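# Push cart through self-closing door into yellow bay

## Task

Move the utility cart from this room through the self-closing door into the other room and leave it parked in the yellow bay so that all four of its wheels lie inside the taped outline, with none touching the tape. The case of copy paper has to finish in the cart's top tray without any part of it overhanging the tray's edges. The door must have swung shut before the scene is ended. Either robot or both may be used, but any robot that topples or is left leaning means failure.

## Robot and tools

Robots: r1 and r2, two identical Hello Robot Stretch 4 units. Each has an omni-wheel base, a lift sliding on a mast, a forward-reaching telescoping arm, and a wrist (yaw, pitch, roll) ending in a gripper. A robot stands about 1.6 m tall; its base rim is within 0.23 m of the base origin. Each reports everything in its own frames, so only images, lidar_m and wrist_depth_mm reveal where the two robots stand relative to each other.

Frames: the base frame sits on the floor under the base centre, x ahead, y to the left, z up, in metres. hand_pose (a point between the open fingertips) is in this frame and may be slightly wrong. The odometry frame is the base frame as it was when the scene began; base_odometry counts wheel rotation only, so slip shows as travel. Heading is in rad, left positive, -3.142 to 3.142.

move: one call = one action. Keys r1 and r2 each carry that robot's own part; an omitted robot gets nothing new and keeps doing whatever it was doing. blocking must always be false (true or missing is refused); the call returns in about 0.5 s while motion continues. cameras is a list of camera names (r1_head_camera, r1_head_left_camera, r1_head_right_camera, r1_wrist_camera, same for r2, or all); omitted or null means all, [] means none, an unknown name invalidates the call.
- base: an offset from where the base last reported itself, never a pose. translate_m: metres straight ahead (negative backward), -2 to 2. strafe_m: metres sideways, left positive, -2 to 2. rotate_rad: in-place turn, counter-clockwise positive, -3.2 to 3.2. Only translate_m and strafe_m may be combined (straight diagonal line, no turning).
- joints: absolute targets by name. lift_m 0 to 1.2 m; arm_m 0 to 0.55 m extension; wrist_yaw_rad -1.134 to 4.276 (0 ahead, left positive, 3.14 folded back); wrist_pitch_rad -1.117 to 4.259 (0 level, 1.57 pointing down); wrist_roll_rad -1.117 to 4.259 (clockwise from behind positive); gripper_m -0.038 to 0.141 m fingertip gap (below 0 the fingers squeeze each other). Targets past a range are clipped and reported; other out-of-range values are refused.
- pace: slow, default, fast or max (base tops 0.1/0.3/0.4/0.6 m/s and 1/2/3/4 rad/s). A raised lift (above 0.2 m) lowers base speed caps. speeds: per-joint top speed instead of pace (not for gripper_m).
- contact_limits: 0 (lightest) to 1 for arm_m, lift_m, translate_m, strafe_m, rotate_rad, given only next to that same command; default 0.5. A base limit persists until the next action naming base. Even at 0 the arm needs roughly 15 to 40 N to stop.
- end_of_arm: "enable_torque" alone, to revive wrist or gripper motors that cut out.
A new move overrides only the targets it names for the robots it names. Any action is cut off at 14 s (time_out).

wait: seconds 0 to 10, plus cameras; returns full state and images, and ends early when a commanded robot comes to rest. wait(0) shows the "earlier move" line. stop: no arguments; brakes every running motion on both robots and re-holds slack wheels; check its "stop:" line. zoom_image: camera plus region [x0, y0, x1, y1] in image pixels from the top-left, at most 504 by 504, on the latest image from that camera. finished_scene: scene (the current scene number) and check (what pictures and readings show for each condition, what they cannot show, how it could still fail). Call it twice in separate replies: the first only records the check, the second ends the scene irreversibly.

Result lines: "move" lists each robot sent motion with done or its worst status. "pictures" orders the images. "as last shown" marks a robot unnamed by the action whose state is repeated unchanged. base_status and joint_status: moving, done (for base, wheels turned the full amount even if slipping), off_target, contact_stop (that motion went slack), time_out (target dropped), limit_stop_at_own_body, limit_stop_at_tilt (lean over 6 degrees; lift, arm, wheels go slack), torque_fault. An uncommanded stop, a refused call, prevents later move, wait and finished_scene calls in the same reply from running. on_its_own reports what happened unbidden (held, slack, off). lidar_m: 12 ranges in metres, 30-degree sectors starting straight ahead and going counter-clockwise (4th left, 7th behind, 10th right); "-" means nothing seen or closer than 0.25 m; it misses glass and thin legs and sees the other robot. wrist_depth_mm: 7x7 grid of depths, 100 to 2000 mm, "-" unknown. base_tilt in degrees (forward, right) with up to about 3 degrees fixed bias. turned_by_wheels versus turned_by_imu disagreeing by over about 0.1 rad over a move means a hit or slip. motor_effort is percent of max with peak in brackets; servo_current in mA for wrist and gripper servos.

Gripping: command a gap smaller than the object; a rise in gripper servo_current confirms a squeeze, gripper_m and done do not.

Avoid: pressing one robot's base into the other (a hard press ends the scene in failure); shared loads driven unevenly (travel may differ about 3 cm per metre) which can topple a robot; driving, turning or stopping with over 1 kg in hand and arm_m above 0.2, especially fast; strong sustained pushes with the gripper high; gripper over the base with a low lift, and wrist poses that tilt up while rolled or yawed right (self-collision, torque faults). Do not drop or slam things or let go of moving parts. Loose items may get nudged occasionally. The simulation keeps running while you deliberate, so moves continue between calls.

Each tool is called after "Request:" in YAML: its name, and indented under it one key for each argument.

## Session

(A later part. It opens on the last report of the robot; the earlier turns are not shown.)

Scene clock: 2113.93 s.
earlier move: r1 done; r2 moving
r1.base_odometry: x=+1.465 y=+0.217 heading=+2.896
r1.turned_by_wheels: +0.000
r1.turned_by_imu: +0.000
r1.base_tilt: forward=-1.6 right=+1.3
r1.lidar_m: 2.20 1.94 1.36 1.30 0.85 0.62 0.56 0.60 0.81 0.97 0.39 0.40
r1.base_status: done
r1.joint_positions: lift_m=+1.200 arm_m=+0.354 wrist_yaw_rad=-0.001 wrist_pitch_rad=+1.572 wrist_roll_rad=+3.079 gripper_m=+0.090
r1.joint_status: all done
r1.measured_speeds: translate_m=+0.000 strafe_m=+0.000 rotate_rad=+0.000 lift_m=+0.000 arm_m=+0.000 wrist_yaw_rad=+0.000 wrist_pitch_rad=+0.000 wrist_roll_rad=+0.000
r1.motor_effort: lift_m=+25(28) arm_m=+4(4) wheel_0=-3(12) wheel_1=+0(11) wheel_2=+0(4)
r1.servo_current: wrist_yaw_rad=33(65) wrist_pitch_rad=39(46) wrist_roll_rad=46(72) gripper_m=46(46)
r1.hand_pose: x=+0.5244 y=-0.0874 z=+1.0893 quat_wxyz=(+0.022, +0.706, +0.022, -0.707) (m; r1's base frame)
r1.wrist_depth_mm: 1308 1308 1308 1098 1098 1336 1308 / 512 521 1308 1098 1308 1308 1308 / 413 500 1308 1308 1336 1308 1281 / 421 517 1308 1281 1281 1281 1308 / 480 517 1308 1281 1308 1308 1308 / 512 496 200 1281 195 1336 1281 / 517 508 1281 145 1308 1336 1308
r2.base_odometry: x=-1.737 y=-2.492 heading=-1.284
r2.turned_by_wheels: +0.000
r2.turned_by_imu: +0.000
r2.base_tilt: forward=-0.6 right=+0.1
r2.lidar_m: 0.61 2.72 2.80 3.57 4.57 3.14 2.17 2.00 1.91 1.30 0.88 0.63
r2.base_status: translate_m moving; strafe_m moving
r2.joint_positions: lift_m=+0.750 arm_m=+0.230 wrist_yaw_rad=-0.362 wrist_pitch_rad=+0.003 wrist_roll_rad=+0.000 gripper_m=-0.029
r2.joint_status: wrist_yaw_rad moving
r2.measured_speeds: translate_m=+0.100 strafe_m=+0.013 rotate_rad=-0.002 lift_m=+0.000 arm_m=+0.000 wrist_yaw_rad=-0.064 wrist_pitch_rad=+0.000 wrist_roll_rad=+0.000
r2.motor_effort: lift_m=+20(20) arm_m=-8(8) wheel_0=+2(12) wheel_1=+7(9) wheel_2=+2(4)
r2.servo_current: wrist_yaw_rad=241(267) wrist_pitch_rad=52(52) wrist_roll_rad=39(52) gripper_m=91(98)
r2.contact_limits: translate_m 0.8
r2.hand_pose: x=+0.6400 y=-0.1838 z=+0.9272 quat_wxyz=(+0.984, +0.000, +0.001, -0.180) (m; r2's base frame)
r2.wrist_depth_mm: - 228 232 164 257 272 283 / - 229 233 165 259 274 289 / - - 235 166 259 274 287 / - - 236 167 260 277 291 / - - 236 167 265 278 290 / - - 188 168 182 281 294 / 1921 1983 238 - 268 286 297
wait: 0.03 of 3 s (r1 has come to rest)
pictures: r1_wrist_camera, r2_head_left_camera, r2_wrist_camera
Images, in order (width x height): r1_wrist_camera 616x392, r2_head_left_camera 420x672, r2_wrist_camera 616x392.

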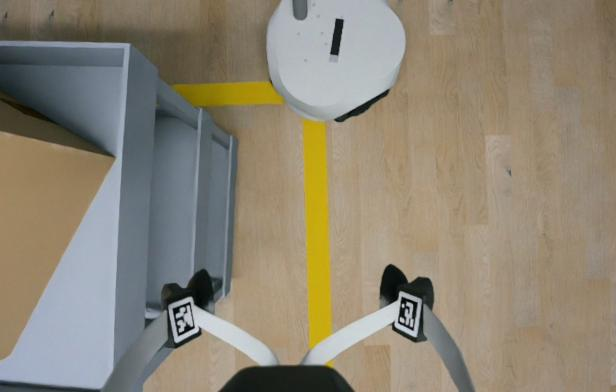

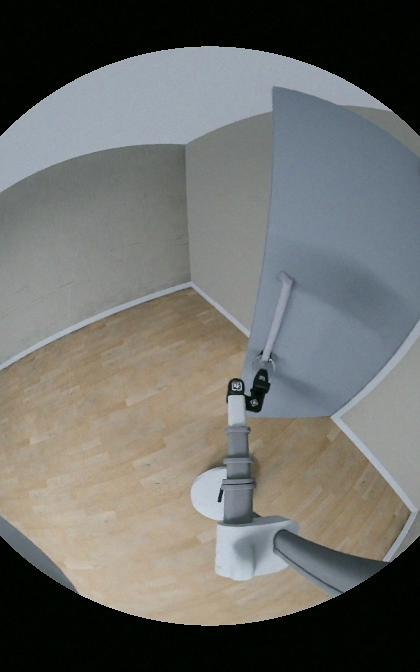

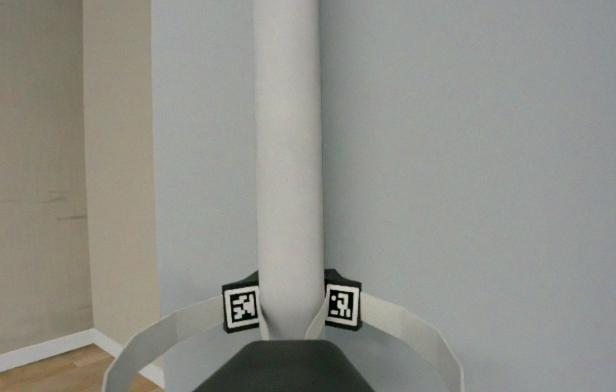

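Request:
move:
  blocking: false
  r1: {"joints": {"arm_m": 0.1, "wrist_pitch_rad": 0.9, "wrist_yaw_rad": -0.6, "wrist_roll_rad": 0.0}}
  cameras: ["r1_head_right_camera", "r2_head_left_camera"]

Request:
wait:
  seconds: 2
  cameras: ["r2_head_left_camera", "r2_wrist_camera"]

Request:
wait:
  seconds: 3
  cameras: ["r1_wrist_camera", "r1_head_right_camera", "r1_head_camera", "r2_head_left_camera", "r2_wrist_camera"]

Scene clock: 2123.23 s.
earlier move: r2 off_target
move: r1 moving
r1.base_odometry: x=+1.465 y=+0.217 heading=+2.896
r1.turned_by_wheels: +0.000
r1.turned_by_imu: +0.000
r1.base_tilt: forward=-1.6 right=+1.2
r1.lidar_m: 2.19 1.95 1.36 1.30 0.86 0.60 0.56 0.60 0.81 0.94 0.38 0.40
r1.base_status: not commanded
r1.joint_positions: lift_m=+1.200 arm_m=+0.303 wrist_yaw_rad=-0.529 wrist_pitch_rad=+1.017 wrist_roll_rad=+2.500 gripper_m=+0.090
r1.joint_status: arm_m moving; wrist_yaw_rad moving; wrist_pitch_rad moving; wrist_roll_rad moving
r1.measured_speeds: translate_m=+0.000 strafe_m=+0.000 rotate_rad=+0.000 lift_m=+0.000 arm_m=-0.194 wrist_yaw_rad=-1.062 wrist_pitch_rad=-1.339 wrist_roll_rad=-1.816
r1.motor_effort: lift_m=+25(25) arm_m=-7(7) wheel_0=-2(3) wheel_1=+1(1) wheel_2=+0(0)
r1.servo_current: wrist_yaw_rad=59(124) wrist_pitch_rad=52(130) wrist_roll_rad=117(117) gripper_m=46(46)
r1.hand_pose: x=+0.5612 y=-0.1520 z=+1.1325 quat_wxyz=(+0.145, +0.840, -0.069, -0.518) (m; r1's base frame)
r1.wrist_depth_mm: 276 368 455 1098 1138 1118 1060 / 304 415 525 1229 1229 1160 1098 / 343 488 554 1308 1281 1229 1160 / 402 580 603 1430 1366 1308 1229 / 469 1808 1661 1537 1397 1397 1308 / - 1983 201 1661 195 1464 1430 / - - 1983 151 1661 1499 1499
r2.base_odometry: x=-1.699 y=-2.580 heading=-1.285
r2.turned_by_wheels: -0.001
r2.turned_by_imu: +0.000
r2.base_tilt: forward=-0.6 right=+0.0
r2.lidar_m: 0.64 2.65 2.70 3.51 4.62 3.27 2.26 2.10 1.83 1.26 0.82 0.59
r2.base_status: done
r2.joint_positions: lift_m=+0.750 arm_m=+0.230 wrist_yaw_rad=-0.418 wrist_pitch_rad=+0.003 wrist_roll_rad=+0.000 gripper_m=-0.029
r2.joint_status: wrist_yaw_rad off_target (ended at -0.418, target -0.442)
r2.measured_speeds: translate_m=+0.000 strafe_m=+0.000 rotate_rad=+0.000 lift_m=+0.000 arm_m=+0.000 wrist_yaw_rad=+0.000 wrist_pitch_rad=+0.000 wrist_roll_rad=+0.000
r2.motor_effort: lift_m=+20(20) arm_m=-8(8) wheel_0=-2(2) wheel_1=+4(4) wheel_2=+1(1)
r2.servo_current: wrist_yaw_rad=137(163) wrist_pitch_rad=39(46) wrist_roll_rad=65(65) gripper_m=91(91)
r2.contact_limits: translate_m 0.8
r2.hand_pose: x=+0.6291 y=-0.1970 z=+0.9272 quat_wxyz=(+0.978, +0.000, +0.001, -0.208) (m; r2's base frame)
r2.wrist_depth_mm: - - 234 163 255 268 278 / - - 236 165 257 270 279 / - - 236 164 256 271 282 / - - 237 169 258 272 285 / - - 239 167 260 273 285 / - - 186 167 182 276 286 / 1921 - 240 - 264 281 289
pictures: r1_head_right_camera, r2_head_left_camera
Images, in order (width x height): r1_head_right_camera 420x672, r2_head_left_camera 420x672.

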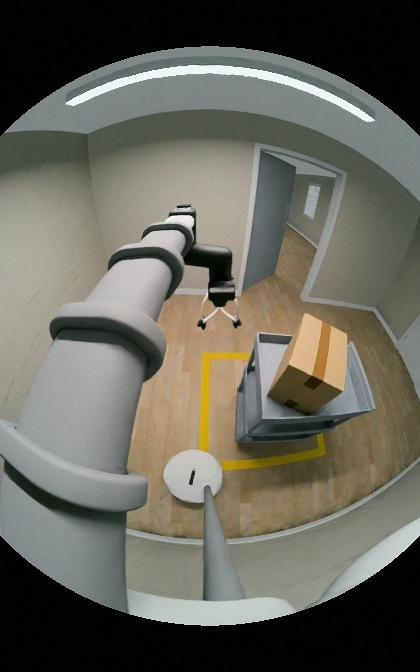

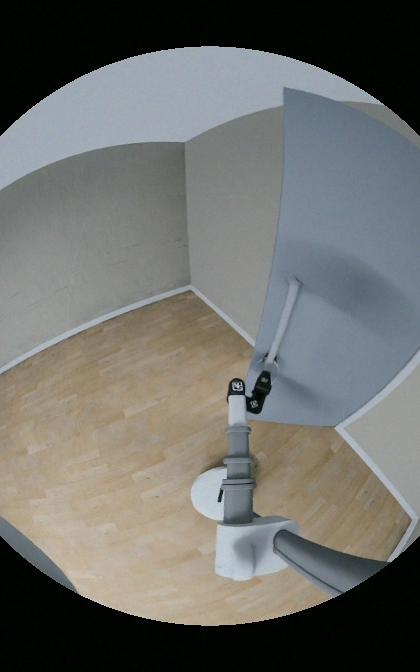

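Scene clock: 2125.07 s.
earlier move: r1 done
r1.base_odometry: x=+1.465 y=+0.217 heading=+2.896
r1.turned_by_wheels: +0.000
r1.turned_by_imu: +0.000
r1.base_tilt: forward=-1.6 right=+1.3
r1.lidar_m: 2.19 1.94 1.37 1.29 0.85 0.60 0.57 0.59 0.82 0.96 0.38 0.42
r1.base_status: not commanded
r1.joint_positions: lift_m=+1.200 arm_m=+0.100 wrist_yaw_rad=-0.597 wrist_pitch_rad=+0.905 wrist_roll_rad=+0.002 gripper_m=+0.090
r1.joint_status: all done
r1.measured_speeds: translate_m=+0.000 strafe_m=+0.000 rotate_rad=+0.000 lift_m=+0.000 arm_m=+0.000 wrist_yaw_rad=+0.000 wrist_pitch_rad=+0.000 wrist_roll_rad=+0.000
r1.motor_effort: lift_m=+25(25) arm_m=-5(7) wheel_0=-3(3) wheel_1=+1(1) wheel_2=+0(0)
r1.servo_current: wrist_yaw_rad=52(124) wrist_pitch_rad=39(130) wrist_roll_rad=52(137) gripper_m=39(46)
r1.hand_pose: x=+0.3691 y=-0.1725 z=+1.1510 quat_wxyz=(+0.859, +0.130, +0.417, -0.265) (m; r1's base frame)
r1.wrist_depth_mm: - - - - 539 530 - / - - - - 473 455 469 / 1808 1983 1863 1921 424 404 402 / 1661 1708 1708 676 418 389 410 / 1576 1618 1537 640 484 492 609 / 1397 1366 211 1118 195 591 1366 / 1308 1281 1255 143 521 1229 1255
r2.base_odometry: x=-1.699 y=-2.580 heading=-1.285
r2.turned_by_wheels: +0.000
r2.turned_by_imu: +0.000
r2.base_tilt: forward=-0.6 right=+0.1
r2.lidar_m: 0.63 2.64 2.71 3.50 4.65 3.27 2.28 2.10 1.83 1.25 0.82 0.61
r2.base_status: done
r2.joint_positions: lift_m=+0.750 arm_m=+0.230 wrist_yaw_rad=-0.418 wrist_pitch_rad=+0.003 wrist_roll_rad=+0.000 gripper_m=-0.029
r2.joint_status: wrist_yaw_rad off_target (ended at -0.418, target -0.442)
r2.measured_speeds: translate_m=+0.000 strafe_m=+0.000 rotate_rad=+0.000 lift_m=+0.000 arm_m=+0.000 wrist_yaw_rad=+0.000 wrist_pitch_rad=+0.000 wrist_roll_rad=+0.000
r2.on_its_own: wrist_yaw_rad is at rest, and its servo_current (150 mA) is outside its rest range (0 to 104 mA)
r2.motor_effort: lift_m=+20(20) arm_m=-7(8) wheel_0=-1(2) wheel_1=+3(4) wheel_2=+1(1)
r2.servo_current: wrist_yaw_rad=150(163) wrist_pitch_rad=46(46) wrist_roll_rad=52(65) gripper_m=91(98)
r2.contact_limits: translate_m 0.8
r2.hand_pose: x=+0.6291 y=-0.1970 z=+0.9272 quat_wxyz=(+0.978, +0.000, +0.001, -0.208) (m; r2's base frame)
r2.wrist_depth_mm: - - 235 163 254 267 279 / - - 236 166 257 268 282 / - - 236 164 257 271 283 / - - 238 168 260 272 285 / - - 238 167 262 273 286 / - - 187 167 183 276 287 / 1983 - 239 - 266 281 289
wait: 1.83 of 2 s (r1 has come to rest)
pictures: r2_head_left_camera, r2_wrist_camera
Images, in order (width x height): r2_head_left_camera 420x672, r2_wrist_camera 616x392.

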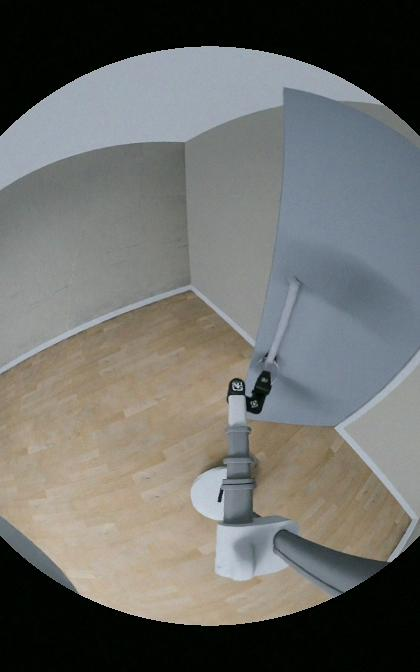

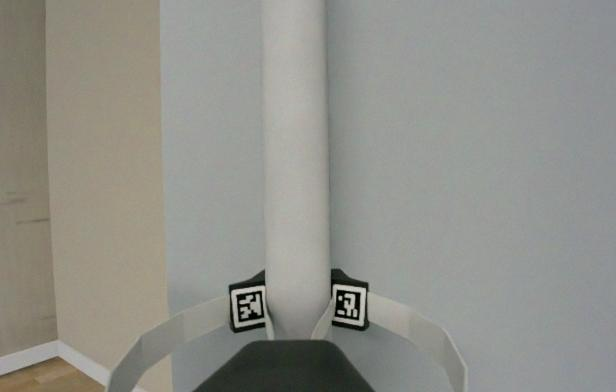

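Scene clock: 2128.07 s.
r1.base_odometry: x=+1.465 y=+0.217 heading=+2.896
r1.turned_by_wheels: +0.000
r1.turned_by_imu: +0.000
r1.base_tilt: forward=-1.6 right=+1.3
r1.lidar_m: 2.19 1.94 1.35 1.29 0.86 0.60 0.57 0.60 0.81 0.96 0.37 0.42
r1.base_status: not commanded
r1.joint_positions: lift_m=+1.200 arm_m=+0.100 wrist_yaw_rad=-0.597 wrist_pitch_rad=+0.905 wrist_roll_rad=+0.002 gripper_m=+0.090
r1.joint_status: all done
r1.measured_speeds: translate_m=+0.000 strafe_m=+0.000 rotate_rad=+0.000 lift_m=+0.000 arm_m=+0.000 wrist_yaw_rad=+0.000 wrist_pitch_rad=+0.000 wrist_roll_rad=+0.000
r1.motor_effort: lift_m=+25(25) arm_m=-5(7) wheel_0=-2(3) wheel_1=+1(1) wheel_2=+0(0)
r1.servo_current: wrist_yaw_rad=52(124) wrist_pitch_rad=46(130) wrist_roll_rad=59(137) gripper_m=39(46)
r1.hand_pose: x=+0.3691 y=-0.1725 z=+1.1510 quat_wxyz=(+0.859, +0.130, +0.417, -0.265) (m; r1's base frame)
r1.wrist_depth_mm: - - - - 539 530 - / - - - - 469 459 473 / 1863 1921 1983 1983 424 404 399 / 1708 1708 1708 676 421 389 413 / 1537 1537 1499 640 492 488 621 / 1397 1397 211 1118 195 585 1397 / 1308 1255 1255 143 521 1229 1255
r2.base_odometry: x=-1.699 y=-2.580 heading=-1.285
r2.turned_by_wheels: +0.000
r2.turned_by_imu: +0.000
r2.base_tilt: forward=-0.6 right=+0.0
r2.lidar_m: 0.59 2.63 2.71 3.50 4.64 3.27 2.25 2.10 1.82 1.25 0.82 0.60
r2.base_status: done
r2.joint_positions: lift_m=+0.750 arm_m=+0.230 wrist_yaw_rad=-0.418 wrist_pitch_rad=+0.003 wrist_roll_rad=+0.000 gripper_m=-0.029
r2.joint_status: wrist_yaw_rad off_target (ended at -0.418, target -0.442)
r2.measured_speeds: translate_m=+0.000 strafe_m=+0.000 rotate_rad=+0.000 lift_m=+0.000 arm_m=+0.000 wrist_yaw_rad=+0.000 wrist_pitch_rad=+0.000 wrist_roll_rad=+0.000
r2.on_its_own: wrist_yaw_rad is at rest, and its servo_current (143 mA) is outside its rest range (0 to 104 mA)
r2.motor_effort: lift_m=+20(20) arm_m=-8(8) wheel_0=-1(2) wheel_1=+4(4) wheel_2=+0(1)
r2.servo_current: wrist_yaw_rad=143(163) wrist_pitch_rad=46(46) wrist_roll_rad=39(65) gripper_m=91(98)
r2.contact_limits: translate_m 0.8
r2.hand_pose: x=+0.6291 y=-0.1970 z=+0.9272 quat_wxyz=(+0.978, +0.000, +0.001, -0.208) (m; r2's base frame)
r2.wrist_depth_mm: - - 234 163 254 267 278 / - - 236 166 257 268 281 / - - 236 165 258 271 282 / - - 237 168 258 272 285 / - - 239 167 262 273 286 / - - 187 167 182 277 289 / 1921 - 239 - 266 279 289
wait: 3.00 s; at rest by 0.27 s
pictures: r1_head_camera, r1_head_right_camera, r1_wrist_camera, r2_head_left_camera, r2_wrist_camera
Images, in order (width x height): r1_head_camera 420x560, r1_head_right_camera 420x672, r1_wrist_camera 616x392, r2_head_left_camera 420x672, r2_wrist_camera 616x392.

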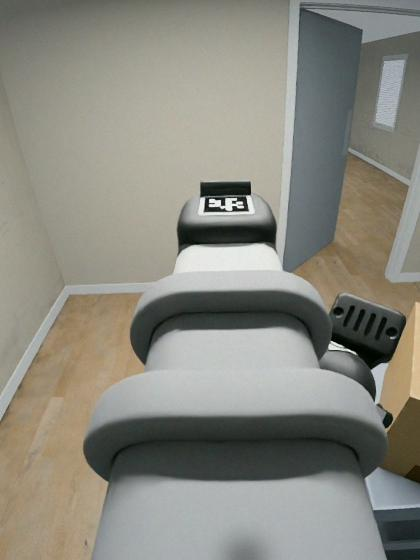

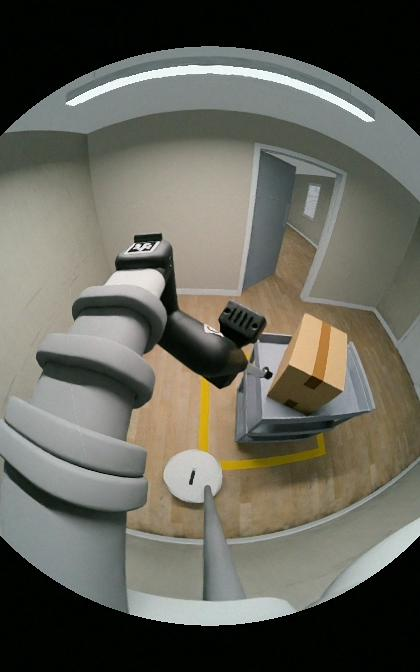

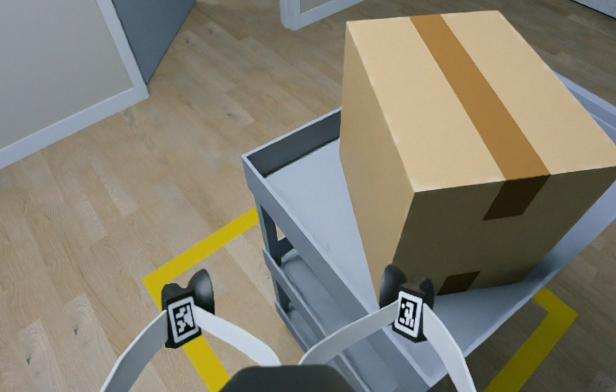

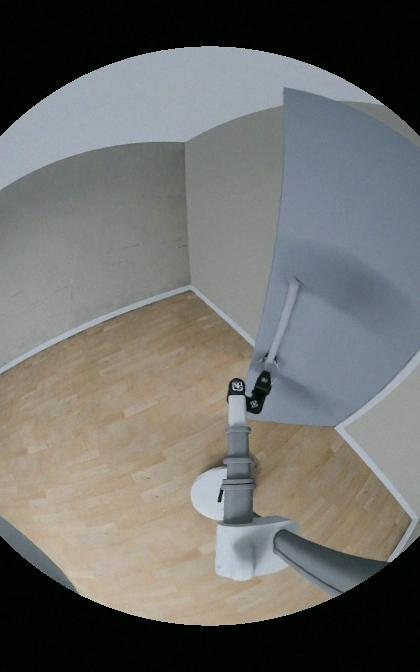

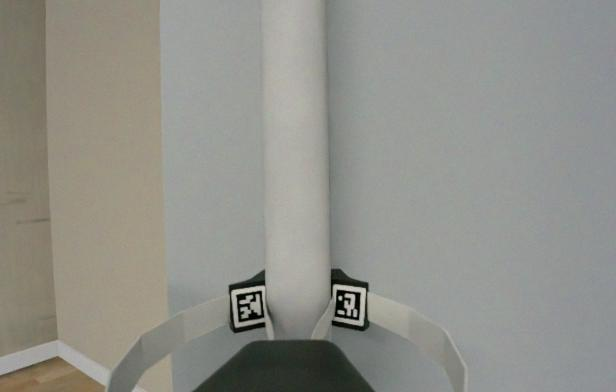

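Request:
move:
  blocking: false
  r1: {"base": {"translate_m": -0.17}, "pace": "default"}
  r2: {"base": {"translate_m": 0.2462, "strafe_m": -0.028}, "joints": {"wrist_yaw_rad": -0.615}, "pace": "slow", "speeds": {"wrist_yaw_rad": 0.07}, "contact_limits": {"translate_m": 0.8}}
  cameras: []

Request:
wait:
  seconds: 1.2
  cameras: ["r2_head_left_camera"]

Request:
move:
  blocking: false
  r1: {"base": {"strafe_m": -0.85}, "joints": {"wrist_yaw_rad": 0.0, "wrist_pitch_rad": 1.4}, "pace": "default"}
  cameras: ["r2_head_left_camera"]

Request:
wait:
  seconds: 2.0
  cameras: ["r2_head_left_camera", "r2_wrist_camera", "r1_wrist_camera"]

Scene clock: 2161.70 s.
move: r1 moving; r2 moving
r1.base_odometry: x=+1.495 y=+0.209 heading=+2.895
r1.turned_by_wheels: +0.000
r1.turned_by_imu: -0.001
r1.base_tilt: forward=-1.6 right=+1.3
r1.lidar_m: 2.23 1.92 1.37 1.29 0.80 0.58 0.53 0.57 0.80 1.99 0.43 0.42
r1.base_status: translate_m moving
r1.joint_positions: lift_m=+1.200 arm_m=+0.100 wrist_yaw_rad=-0.597 wrist_pitch_rad=+0.905 wrist_roll_rad=+0.002 gripper_m=+0.090
r1.joint_status: not commanded
r1.measured_speeds: translate_m=-0.120 strafe_m=+0.000 rotate_rad=-0.001 lift_m=+0.000 arm_m=+0.000 wrist_yaw_rad=+0.000 wrist_pitch_rad=+0.000 wrist_roll_rad=+0.000
r1.motor_effort: lift_m=+25(25) arm_m=-5(5) wheel_0=-6(7) wheel_1=-4(6) wheel_2=+9(9)
r1.servo_current: wrist_yaw_rad=33(59) wrist_pitch_rad=52(52) wrist_roll_rad=59(59) gripper_m=39(46)
r1.hand_pose: x=+0.3691 y=-0.1725 z=+1.1510 quat_wxyz=(+0.859, +0.130, +0.417, -0.265) (m; r1's base frame)
r1.wrist_depth_mm: - - - - 535 535 - / - - - - 473 459 473 / 1921 1863 1863 707 424 404 399 / 1708 1708 1661 683 430 413 436 / 1576 1499 1537 634 500 517 654 / 1397 1430 211 1160 195 591 1366 / 1308 1308 1229 143 512 1229 1281
r2.base_odometry: x=-1.697 y=-2.593 heading=-1.284
r2.turned_by_wheels: +0.001
r2.turned_by_imu: +0.001
r2.base_tilt: forward=-0.6 right=+0.1
r2.lidar_m: 0.63 2.60 2.68 3.51 4.64 3.27 2.27 2.12 1.83 1.27 0.82 0.59
r2.base_status: translate_m moving; strafe_m moving
r2.joint_positions: lift_m=+0.750 arm_m=+0.230 wrist_yaw_rad=-0.443 wrist_pitch_rad=+0.003 wrist_roll_rad=+0.000 gripper_m=-0.029
r2.joint_status: wrist_yaw_rad moving
r2.measured_speeds: translate_m=+0.049 strafe_m=-0.005 rotate_rad=+0.000 lift_m=+0.000 arm_m=+0.000 wrist_yaw_rad=-0.053 wrist_pitch_rad=+0.000 wrist_roll_rad=+0.000
r2.motor_effort: lift_m=+20(20) arm_m=-8(8) wheel_0=-2(6) wheel_1=+5(6) wheel_2=-2(3)
r2.servo_current: wrist_yaw_rad=176(215) wrist_pitch_rad=46(46) wrist_roll_rad=46(52) gripper_m=98(98)
r2.contact_limits: translate_m 0.8
r2.hand_pose: x=+0.6242 y=-0.2027 z=+0.9272 quat_wxyz=(+0.976, +0.000, +0.001, -0.220) (m; r2's base frame)
r2.wrist_depth_mm: - - 233 163 255 268 281 / 1983 - 235 165 258 270 282 / 1921 - 237 165 259 272 285 / - - 237 167 260 274 286 / - - 239 167 263 274 289 / - - 187 170 182 279 289 / 1921 - 240 - 267 281 291
pictures: none
No camera images: "cameras" was empty.

Scene clock: 2162.90 s.
earlier move: r1 moving; r2 moving
r1.base_odometry: x=+1.630 y=+0.175 heading=+2.896
r1.turned_by_wheels: +0.000
r1.turned_by_imu: +0.000
r1.base_tilt: forward=-1.6 right=+1.3
r1.lidar_m: 2.38 1.91 1.35 1.28 0.60 0.41 0.39 0.42 0.60 1.55 0.62 0.49
r1.base_status: translate_m moving
r1.joint_positions: lift_m=+1.200 arm_m=+0.100 wrist_yaw_rad=-0.597 wrist_pitch_rad=+0.905 wrist_roll_rad=+0.002 gripper_m=+0.090
r1.joint_status: not commanded
r1.measured_speeds: translate_m=+0.000 strafe_m=+0.000 rotate_rad=+0.000 lift_m=+0.000 arm_m=+0.000 wrist_yaw_rad=+0.000 wrist_pitch_rad=+0.000 wrist_roll_rad=+0.000
r1.motor_effort: lift_m=+25(25) arm_m=-5(5) wheel_0=+0(8) wheel_1=-1(7) wheel_2=-2(10)
r1.servo_current: wrist_yaw_rad=52(72) wrist_pitch_rad=46(52) wrist_roll_rad=59(59) gripper_m=46(46)
r1.hand_pose: x=+0.3691 y=-0.1725 z=+1.1510 quat_wxyz=(+0.859, +0.130, +0.417, -0.265) (m; r1's base frame)
r1.wrist_depth_mm: - - - 554 535 - - / - - - 480 466 473 - / 1921 1921 1863 517 512 525 1756 / 1708 1708 1661 621 609 640 1708 / 1537 1537 1537 627 640 1464 1464 / 1397 1430 212 691 189 1366 1336 / 1308 1281 1255 144 1308 1229 1281
r2.base_odometry: x=-1.678 y=-2.699 heading=-1.284
r2.turned_by_wheels: +0.001
r2.turned_by_imu: +0.002
r2.base_tilt: forward=-0.7 right=+0.0
r2.lidar_m: 0.68 2.56 2.59 3.40 4.70 3.41 2.33 2.18 1.72 1.17 0.75 0.56
r2.base_status: translate_m moving; strafe_m moving
r2.joint_positions: lift_m=+0.750 arm_m=+0.230 wrist_yaw_rad=-0.517 wrist_pitch_rad=+0.003 wrist_roll_rad=+0.000 gripper_m=-0.029
r2.joint_status: wrist_yaw_rad moving
r2.measured_speeds: translate_m=+0.099 strafe_m=-0.011 rotate_rad=-0.001 lift_m=+0.000 arm_m=+0.000 wrist_yaw_rad=-0.064 wrist_pitch_rad=+0.000 wrist_roll_rad=+0.000
r2.motor_effort: lift_m=+20(20) arm_m=-8(8) wheel_0=+9(12) wheel_1=+8(8) wheel_2=+3(3)
r2.servo_current: wrist_yaw_rad=345(371) wrist_pitch_rad=39(46) wrist_roll_rad=52(52) gripper_m=85(98)
r2.contact_limits: translate_m 0.8
r2.hand_pose: x=+0.6087 y=-0.2184 z=+0.9272 quat_wxyz=(+0.967, +0.000, +0.001, -0.255) (m; r2's base frame)
r2.wrist_depth_mm: - - 234 167 252 264 272 / - - 236 166 254 264 273 / - - 238 167 256 265 274 / - - 238 167 257 267 277 / - - 240 168 258 268 279 / - - 185 169 257 272 279 / - 145 241 - 263 274 283
wait: 1.20 s; no rest
pictures: r2_head_left_camera
Images, in order (width x height): r2_head_left_camera 420x672.

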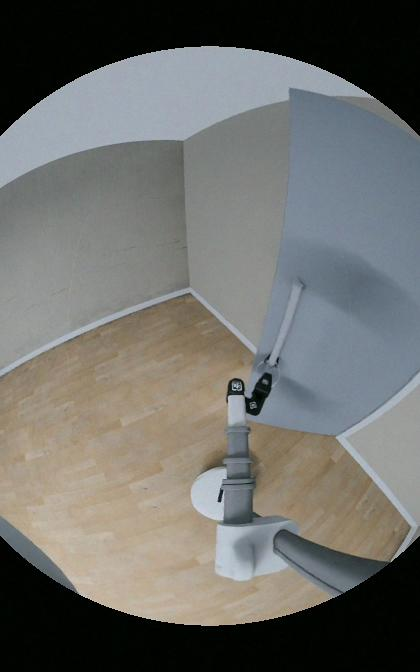

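Scene clock: 2163.40 s.
earlier move: r2 moving
move: r1 moving
r1.base_odometry: x=+1.638 y=+0.210 heading=+2.896
r1.turned_by_wheels: +0.000
r1.turned_by_imu: +0.000
r1.base_tilt: forward=-1.6 right=+1.3
r1.lidar_m: 2.37 1.98 1.39 1.31 0.62 0.43 0.38 0.42 0.60 1.53 0.61 0.49
r1.base_status: strafe_m moving
r1.joint_positions: lift_m=+1.200 arm_m=+0.100 wrist_yaw_rad=-0.071 wrist_pitch_rad=+1.370 wrist_roll_rad=+0.002 gripper_m=+0.090
r1.joint_status: wrist_yaw_rad moving; wrist_pitch_rad moving
r1.measured_speeds: translate_m=-0.001 strafe_m=-0.139 rotate_rad=+0.004 lift_m=+0.000 arm_m=+0.000 wrist_yaw_rad=+1.064 wrist_pitch_rad=+0.699 wrist_roll_rad=+0.000
r1.motor_effort: lift_m=+25(25) arm_m=-4(5) wheel_0=+11(11) wheel_1=-8(9) wheel_2=-1(2)
r1.servo_current: wrist_yaw_rad=33(104) wrist_pitch_rad=33(91) wrist_roll_rad=46(65) gripper_m=39(46)
r1.hand_pose: x=+0.3221 y=-0.0913 z=+1.0951 quat_wxyz=(+0.774, +0.023, +0.632, -0.028) (m; r1's base frame)
r1.wrist_depth_mm: 1464 1499 1499 1499 597 424 387 / 1499 1464 1430 1430 554 504 452 / 1397 1397 1397 1366 559 559 530 / 1336 1397 1397 1336 707 - 1308 / 1281 1281 1336 1308 1281 1308 1281 / 1255 1255 211 1255 190 1255 1255 / 1229 1205 1229 145 1255 1205 1255
r2.base_odometry: x=-1.669 y=-2.748 heading=-1.284
r2.turned_by_wheels: +0.000
r2.turned_by_imu: +0.001
r2.base_tilt: forward=-0.7 right=+0.1
r2.lidar_m: 0.65 2.52 2.58 3.35 4.74 3.45 2.37 2.22 1.63 1.14 0.73 0.58
r2.base_status: translate_m moving; strafe_m moving
r2.joint_positions: lift_m=+0.750 arm_m=+0.230 wrist_yaw_rad=-0.552 wrist_pitch_rad=+0.003 wrist_roll_rad=+0.000 gripper_m=-0.029
r2.joint_status: wrist_yaw_rad moving
r2.measured_speeds: translate_m=+0.099 strafe_m=-0.011 rotate_rad=-0.004 lift_m=+0.000 arm_m=+0.000 wrist_yaw_rad=-0.067 wrist_pitch_rad=+0.000 wrist_roll_rad=+0.000
r2.motor_effort: lift_m=+20(20) arm_m=-8(8) wheel_0=+9(13) wheel_1=+8(8) wheel_2=+3(4)
r2.servo_current: wrist_yaw_rad=358(377) wrist_pitch_rad=39(46) wrist_roll_rad=46(65) gripper_m=98(98)
r2.contact_limits: translate_m 0.8
r2.hand_pose: x=+0.6008 y=-0.2257 z=+0.9272 quat_wxyz=(+0.962, +0.000, +0.001, -0.273) (m; r2's base frame)
r2.wrist_depth_mm: - - 236 166 252 262 268 / - - 236 166 254 263 271 / - - 238 167 256 265 272 / - - 238 167 256 265 273 / - - 241 168 257 266 276 / - - 184 168 256 268 277 / - 137 242 - 260 272 279
pictures: r2_head_left_camera
Images, in order (width x height): r2_head_left_camera 420x672.

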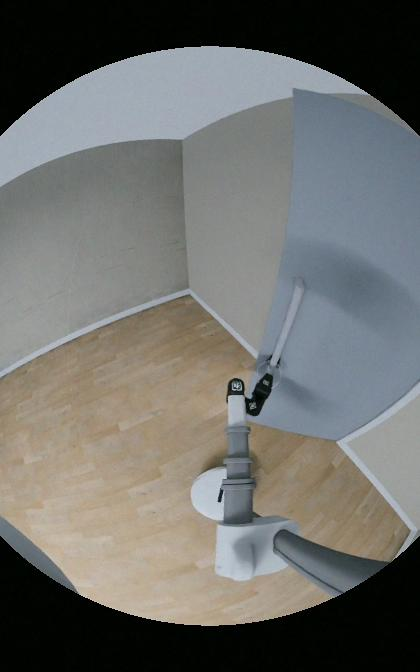

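Scene clock: 2164.97 s.
earlier move: r1 moving; r2 off_target
r1.base_odometry: x=+1.743 y=+0.626 heading=+2.896
r1.turned_by_wheels: +0.000
r1.turned_by_imu: -0.002
r1.base_tilt: forward=-1.6 right=+1.3
r1.lidar_m: 0.41 0.44 1.85 1.75 0.55 0.42 0.38 0.40 0.58 1.48 0.59 0.43
r1.base_status: strafe_m moving
r1.joint_positions: lift_m=+1.200 arm_m=+0.100 wrist_yaw_rad=-0.003 wrist_pitch_rad=+1.398 wrist_roll_rad=+0.002 gripper_m=+0.090
r1.joint_status: all done
r1.measured_speeds: translate_m=+0.000 strafe_m=-0.300 rotate_rad=+0.003 lift_m=+0.000 arm_m=+0.000 wrist_yaw_rad=+0.000 wrist_pitch_rad=+0.000 wrist_roll_rad=+0.000
r1.motor_effort: lift_m=+24(25) arm_m=-4(5) wheel_0=+6(11) wheel_1=-4(11) wheel_2=-1(2)
r1.servo_current: wrist_yaw_rad=59(104) wrist_pitch_rad=39(91) wrist_roll_rad=52(72) gripper_m=46(52)
r1.hand_pose: x=+0.3202 y=-0.0876 z=+1.0937 quat_wxyz=(+0.765, +0.002, +0.644, -0.002) (m; r1's base frame)
r1.wrist_depth_mm: 1464 327 273 274 564 569 - / 1430 492 343 332 559 554 - / 1336 544 539 525 544 544 549 / 1366 1336 539 508 508 512 1336 / 1308 1308 1308 1336 1308 1308 1281 / 1281 1255 201 1160 195 1281 1255 / 1205 1255 1042 151 1229 1229 1229
r2.base_odometry: x=-1.656 y=-2.824 heading=-1.285
r2.turned_by_wheels: -0.001
r2.turned_by_imu: -0.001
r2.base_tilt: forward=-0.6 right=+0.0
r2.lidar_m: 0.66 2.45 2.49 3.24 4.80 3.52 2.47 2.29 1.59 1.05 0.70 0.58
r2.base_status: done
r2.joint_positions: lift_m=+0.750 arm_m=+0.230 wrist_yaw_rad=-0.586 wrist_pitch_rad=+0.003 wrist_roll_rad=+0.000 gripper_m=-0.029
r2.joint_status: wrist_yaw_rad off_target (ended at -0.585, target -0.615)
r2.measured_speeds: translate_m=+0.000 strafe_m=+0.000 rotate_rad=+0.000 lift_m=+0.000 arm_m=+0.000 wrist_yaw_rad=+0.000 wrist_pitch_rad=+0.000 wrist_roll_rad=+0.000
r2.motor_effort: lift_m=+20(20) arm_m=-7(8) wheel_0=-2(13) wheel_1=+2(8) wheel_2=+0(4)
r2.servo_current: wrist_yaw_rad=202(377) wrist_pitch_rad=39(46) wrist_roll_rad=39(65) gripper_m=85(98)
r2.contact_limits: translate_m 0.8
r2.hand_pose: x=+0.5932 y=-0.2322 z=+0.9272 quat_wxyz=(+0.957, +0.000, +0.001, -0.289) (m; r2's base frame)
r2.wrist_depth_mm: - - 237 163 250 255 263 / - - 238 165 250 257 263 / - - 240 165 252 259 264 / - - 241 167 254 262 266 / - - 243 167 255 262 267 / - - 186 168 181 264 271 / - - 243 - 258 266 271
wait: 1.57 of 2 s (r2 has come to rest)
pictures: r1_wrist_camera, r2_head_left_camera, r2_wrist_camera
Images, in order (width x height): r1_wrist_camera 616x392, r2_head_left_camera 420x672, r2_wrist_camera 616x392.

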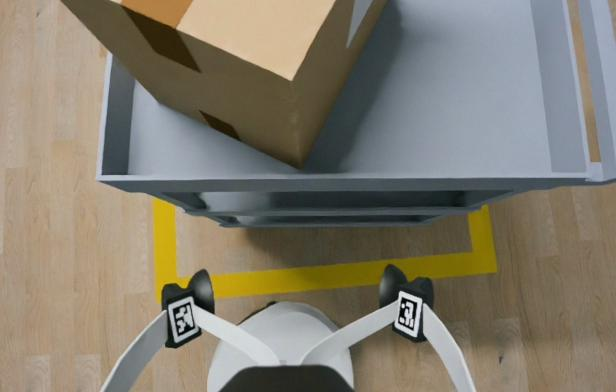

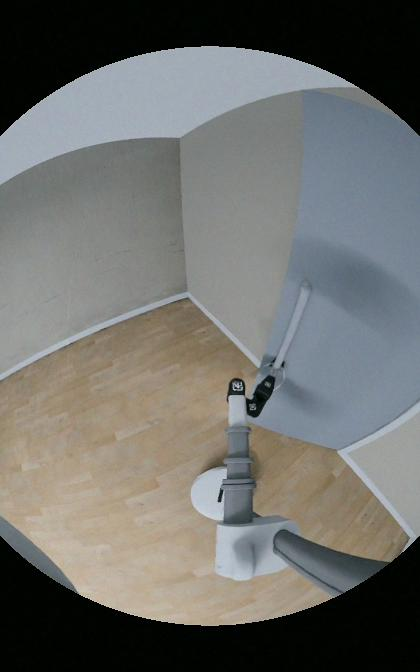

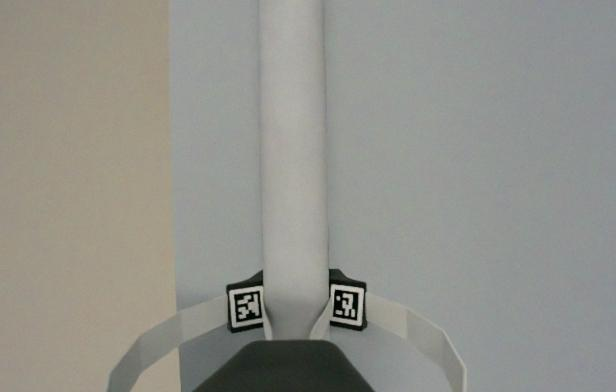

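Request:
move:
  blocking: false
  r2: {"base": {"rotate_rad": -0.1}, "joints": {"wrist_yaw_rad": -0.336, "arm_m": 0.193}, "pace": "slow", "speeds": {"wrist_yaw_rad": 0.4, "arm_m": 0.06}, "contact_limits": {"rotate_rad": 0.8}}
  cameras: ["r1_wrist_camera", "r2_head_left_camera"]

Request:
wait:
  seconds: 1.0
  cameras: ["r1_wrist_camera", "r2_head_left_camera", "r2_wrist_camera"]

Request:
wait:
  seconds: 1.0
  cameras: ["r2_head_left_camera", "r2_wrist_camera"]

Scene clock: 2205.10 s.
earlier move: r1 done
move: r2 moving
r1.base_odometry: x=+1.837 y=+1.000 heading=+2.896
r1.turned_by_wheels: +0.000
r1.turned_by_imu: -0.002
r1.base_tilt: forward=-1.6 right=+1.2
r1.lidar_m: 0.38 0.43 0.62 1.79 0.60 0.40 0.37 0.37 0.56 1.43 2.63 0.42
r1.base_status: done
r1.joint_positions: lift_m=+1.200 arm_m=+0.100 wrist_yaw_rad=-0.003 wrist_pitch_rad=+1.398 wrist_roll_rad=+0.002 gripper_m=+0.090
r1.joint_status: not commanded
r1.measured_speeds: translate_m=+0.000 strafe_m=+0.000 rotate_rad=+0.000 lift_m=+0.000 arm_m=+0.000 wrist_yaw_rad=+0.000 wrist_pitch_rad=+0.000 wrist_roll_rad=+0.000
r1.motor_effort: lift_m=+24(24) arm_m=-4(4) wheel_0=+0(1) wheel_1=+1(2) wheel_2=-1(1)
r1.servo_current: wrist_yaw_rad=65(65) wrist_pitch_rad=46(46) wrist_roll_rad=46(65) gripper_m=46(52)
r1.hand_pose: x=+0.3202 y=-0.0876 z=+1.0937 quat_wxyz=(+0.765, +0.002, +0.644, -0.002) (m; r1's base frame)
r1.wrist_depth_mm: 469 574 569 1464 1430 1464 1397 / 504 559 559 1397 1397 1430 1366 / 544 544 549 1336 1397 1336 1366 / 539 539 539 1308 1281 1281 1336 / 1308 1308 1308 1281 1281 1336 1281 / 1281 1229 200 1255 195 1281 1255 / 1281 1229 1042 151 1229 1255 1255
r2.base_odometry: x=-1.656 y=-2.825 heading=-1.373
r2.turned_by_wheels: -0.088
r2.turned_by_imu: -0.084
r2.base_tilt: forward=-0.6 right=+0.1
r2.lidar_m: 0.55 2.44 2.49 3.07 4.79 4.02 2.51 2.30 1.78 1.11 0.71 0.58
r2.base_status: rotate_rad moving
r2.joint_positions: lift_m=+0.750 arm_m=+0.205 wrist_yaw_rad=-0.425 wrist_pitch_rad=+0.003 wrist_roll_rad=+0.000 gripper_m=-0.029
r2.joint_status: arm_m moving; wrist_yaw_rad moving
r2.measured_speeds: translate_m=+0.000 strafe_m=-0.001 rotate_rad=-0.144 lift_m=+0.000 arm_m=-0.061 wrist_yaw_rad=+0.400 wrist_pitch_rad=+0.000 wrist_roll_rad=+0.000
r2.motor_effort: lift_m=+20(20) arm_m=-17(17) wheel_0=+12(13) wheel_1=+7(9) wheel_2=+25(25)
r2.servo_current: wrist_yaw_rad=98(234) wrist_pitch_rad=39(52) wrist_roll_rad=39(52) gripper_m=91(98)
r2.contact_limits: rotate_rad 0.8
r2.hand_pose: x=+0.6025 y=-0.1986 z=+0.9272 quat_wxyz=(+0.977, +0.000, +0.001, -0.211) (m; r2's base frame)
r2.wrist_depth_mm: - - 240 240 240 241 243 / - - 242 241 243 243 244 / - - 243 241 244 245 245 / - - 244 245 245 246 246 / - - 245 179 247 248 249 / - - 179 177 248 249 251 / - 136 249 - 249 249 251
pictures: r1_wrist_camera, r2_head_left_camera
Images, in order (width x height): r1_wrist_camera 616x392, r2_head_left_camera 420x672.

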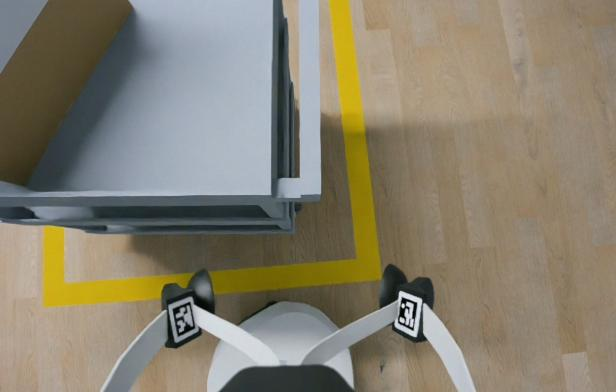

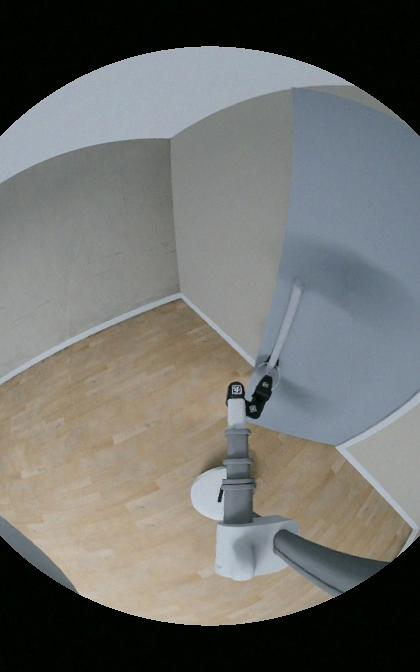

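Scene clock: 2205.83 s.
earlier move: r2 done
r1.base_odometry: x=+1.837 y=+1.000 heading=+2.896
r1.turned_by_wheels: +0.000
r1.turned_by_imu: +0.000
r1.base_tilt: forward=-1.6 right=+1.3
r1.lidar_m: 0.38 0.41 0.61 1.80 0.57 0.39 0.37 0.42 0.58 1.46 2.67 0.42
r1.base_status: done
r1.joint_positions: lift_m=+1.200 arm_m=+0.100 wrist_yaw_rad=-0.003 wrist_pitch_rad=+1.398 wrist_roll_rad=+0.002 gripper_m=+0.090
r1.joint_status: not commanded
r1.measured_speeds: translate_m=+0.000 strafe_m=+0.000 rotate_rad=+0.000 lift_m=+0.000 arm_m=+0.000 wrist_yaw_rad=+0.000 wrist_pitch_rad=+0.000 wrist_roll_rad=+0.000
r1.motor_effort: lift_m=+24(24) arm_m=-4(4) wheel_0=+0(1) wheel_1=+2(2) wheel_2=-1(1)
r1.servo_current: wrist_yaw_rad=59(65) wrist_pitch_rad=46(46) wrist_roll_rad=52(65) gripper_m=52(52)
r1.hand_pose: x=+0.3202 y=-0.0876 z=+1.0937 quat_wxyz=(+0.765, +0.002, +0.644, -0.002) (m; r1's base frame)
r1.wrist_depth_mm: 466 574 569 1464 1430 1430 1397 / 500 564 564 1397 1397 1366 1397 / 549 549 549 1336 1336 1336 1366 / 535 530 535 1308 1308 1366 1336 / 1281 1281 1281 1336 1308 1308 1281 / 1255 1281 200 1255 195 1281 1255 / 1255 1229 1042 151 1229 1229 1255
r2.base_odometry: x=-1.656 y=-2.825 heading=-1.383
r2.turned_by_wheels: -0.010
r2.turned_by_imu: -0.010
r2.base_tilt: forward=-0.7 right=+0.1
r2.lidar_m: 0.56 2.44 2.48 3.05 4.78 4.07 2.57 2.27 1.76 1.14 0.72 0.59
r2.base_status: done
r2.joint_positions: lift_m=+0.750 arm_m=+0.194 wrist_yaw_rad=-0.323 wrist_pitch_rad=+0.003 wrist_roll_rad=+0.000 gripper_m=-0.029
r2.joint_status: all done
r2.measured_speeds: translate_m=+0.000 strafe_m=+0.000 rotate_rad=+0.000 lift_m=+0.000 arm_m=+0.000 wrist_yaw_rad=+0.000 wrist_pitch_rad=+0.000 wrist_roll_rad=+0.000
r2.motor_effort: lift_m=+20(20) arm_m=-13(19) wheel_0=+5(18) wheel_1=+5(9) wheel_2=+19(26)
r2.servo_current: wrist_yaw_rad=78(234) wrist_pitch_rad=39(52) wrist_roll_rad=46(52) gripper_m=91(98)
r2.contact_limits: rotate_rad 0.8
r2.hand_pose: x=+0.6101 y=-0.1745 z=+0.9272 quat_wxyz=(+0.987, +0.000, +0.001, -0.161) (m; r2's base frame)
r2.wrist_depth_mm: - - 245 166 237 235 231 / 1708 - 246 166 238 235 232 / 1756 - 247 166 240 237 234 / 1708 - 249 167 242 237 235 / 1808 - 251 168 244 240 236 / 1863 - 186 168 242 239 237 / 1808 - 253 - 245 241 239
wait: 0.73 of 1 s (r2 has come to rest)
pictures: r1_wrist_camera, r2_head_left_camera, r2_wrist_camera
Images, in order (width x height): r1_wrist_camera 616x392, r2_head_left_camera 420x672, r2_wrist_camera 616x392.

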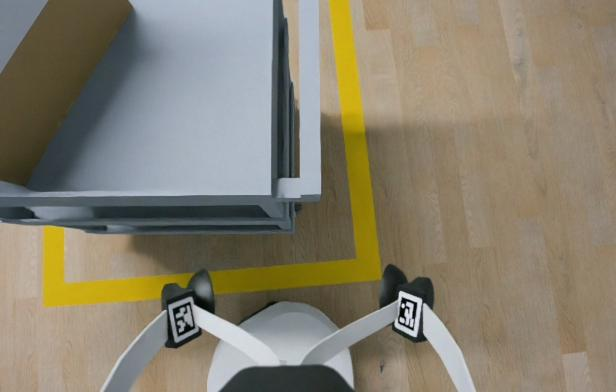

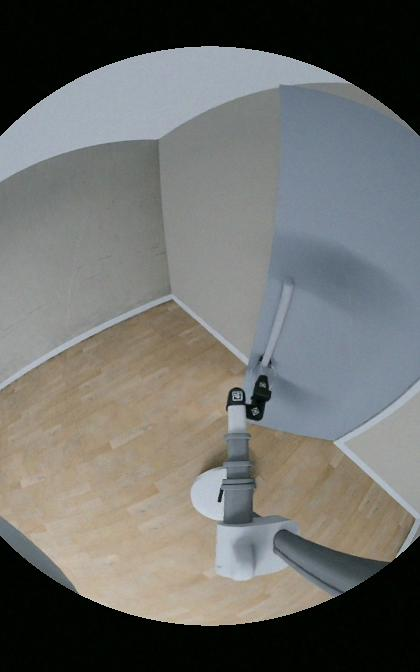

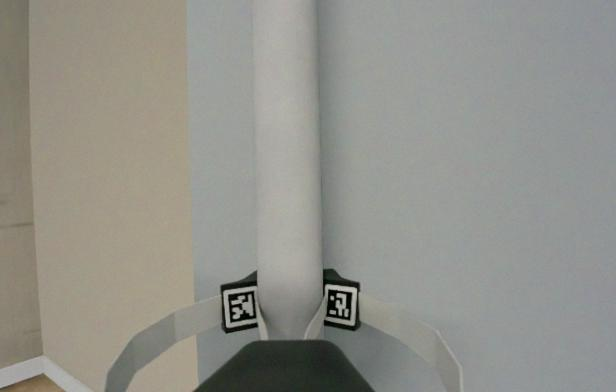

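Scene clock: 2206.83 s.
r1.base_odometry: x=+1.837 y=+1.000 heading=+2.896
r1.turned_by_wheels: +0.000
r1.turned_by_imu: +0.000
r1.base_tilt: forward=-1.6 right=+1.3
r1.lidar_m: 0.39 0.43 0.62 1.77 0.55 0.39 0.38 0.40 0.51 1.38 2.64 0.45
r1.base_status: done
r1.joint_positions: lift_m=+1.200 arm_m=+0.100 wrist_yaw_rad=-0.003 wrist_pitch_rad=+1.398 wrist_roll_rad=+0.002 gripper_m=+0.090
r1.joint_status: not commanded
r1.measured_speeds: translate_m=+0.000 strafe_m=+0.000 rotate_rad=+0.000 lift_m=+0.000 arm_m=+0.000 wrist_yaw_rad=+0.000 wrist_pitch_rad=+0.000 wrist_roll_rad=+0.000
r1.motor_effort: lift_m=+24(24) arm_m=-4(4) wheel_0=+0(1) wheel_1=+2(2) wheel_2=-1(1)
r1.servo_current: wrist_yaw_rad=52(65) wrist_pitch_rad=39(46) wrist_roll_rad=52(65) gripper_m=39(52)
r1.hand_pose: x=+0.3202 y=-0.0876 z=+1.0937 quat_wxyz=(+0.765, +0.002, +0.644, -0.002) (m; r1's base frame)
r1.wrist_depth_mm: 466 569 580 1430 1430 1464 1397 / 504 559 554 1366 1366 1397 1397 / 539 544 544 1366 1366 1366 1366 / 539 535 535 1308 1336 1336 1308 / 1308 1281 1336 1308 1308 1308 1281 / 1255 1281 200 1255 195 1229 1281 / 1229 1229 1060 151 1229 1229 1255
r2.base_odometry: x=-1.656 y=-2.825 heading=-1.383
r2.turned_by_wheels: +0.000
r2.turned_by_imu: +0.000
r2.base_tilt: forward=-0.6 right=+0.1
r2.lidar_m: 0.56 2.45 2.47 3.07 4.79 4.07 2.56 2.28 1.80 1.13 0.73 0.58
r2.base_status: done
r2.joint_positions: lift_m=+0.750 arm_m=+0.194 wrist_yaw_rad=-0.323 wrist_pitch_rad=+0.003 wrist_roll_rad=+0.000 gripper_m=-0.029
r2.joint_status: all done
r2.measured_speeds: translate_m=+0.000 strafe_m=+0.000 rotate_rad=+0.000 lift_m=+0.000 arm_m=+0.000 wrist_yaw_rad=+0.000 wrist_pitch_rad=+0.000 wrist_roll_rad=+0.000
r2.motor_effort: lift_m=+20(20) arm_m=-13(19) wheel_0=+5(18) wheel_1=+4(9) wheel_2=+19(26)
r2.servo_current: wrist_yaw_rad=91(234) wrist_pitch_rad=39(52) wrist_roll_rad=46(52) gripper_m=98(98)
r2.contact_limits: rotate_rad 0.8
r2.hand_pose: x=+0.6101 y=-0.1745 z=+0.9272 quat_wxyz=(+0.987, +0.000, +0.001, -0.161) (m; r2's base frame)
r2.wrist_depth_mm: - - 245 166 237 234 231 / 1756 - 246 166 238 235 232 / 1808 - 247 166 240 236 234 / 1756 - 249 167 241 238 235 / 1808 - 251 167 243 240 236 / 1808 - 185 168 243 241 237 / 1808 - 253 - 246 240 239
wait: 1.00 s; at rest by 0.27 s
pictures: r2_head_left_camera, r2_wrist_camera
Images, in order (width x height): r2_head_left_camera 420x672, r2_wrist_camera 616x392.

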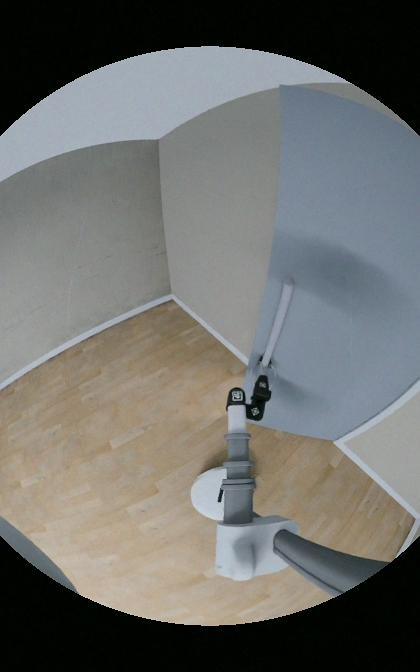

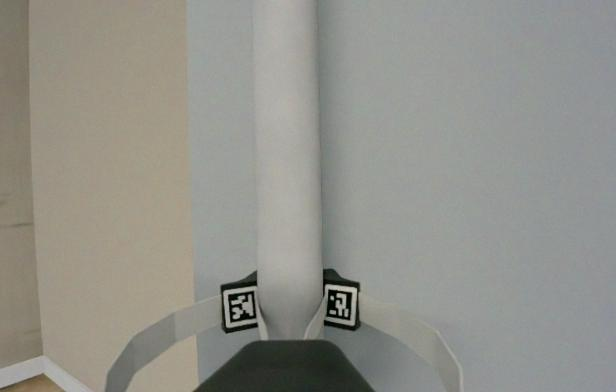

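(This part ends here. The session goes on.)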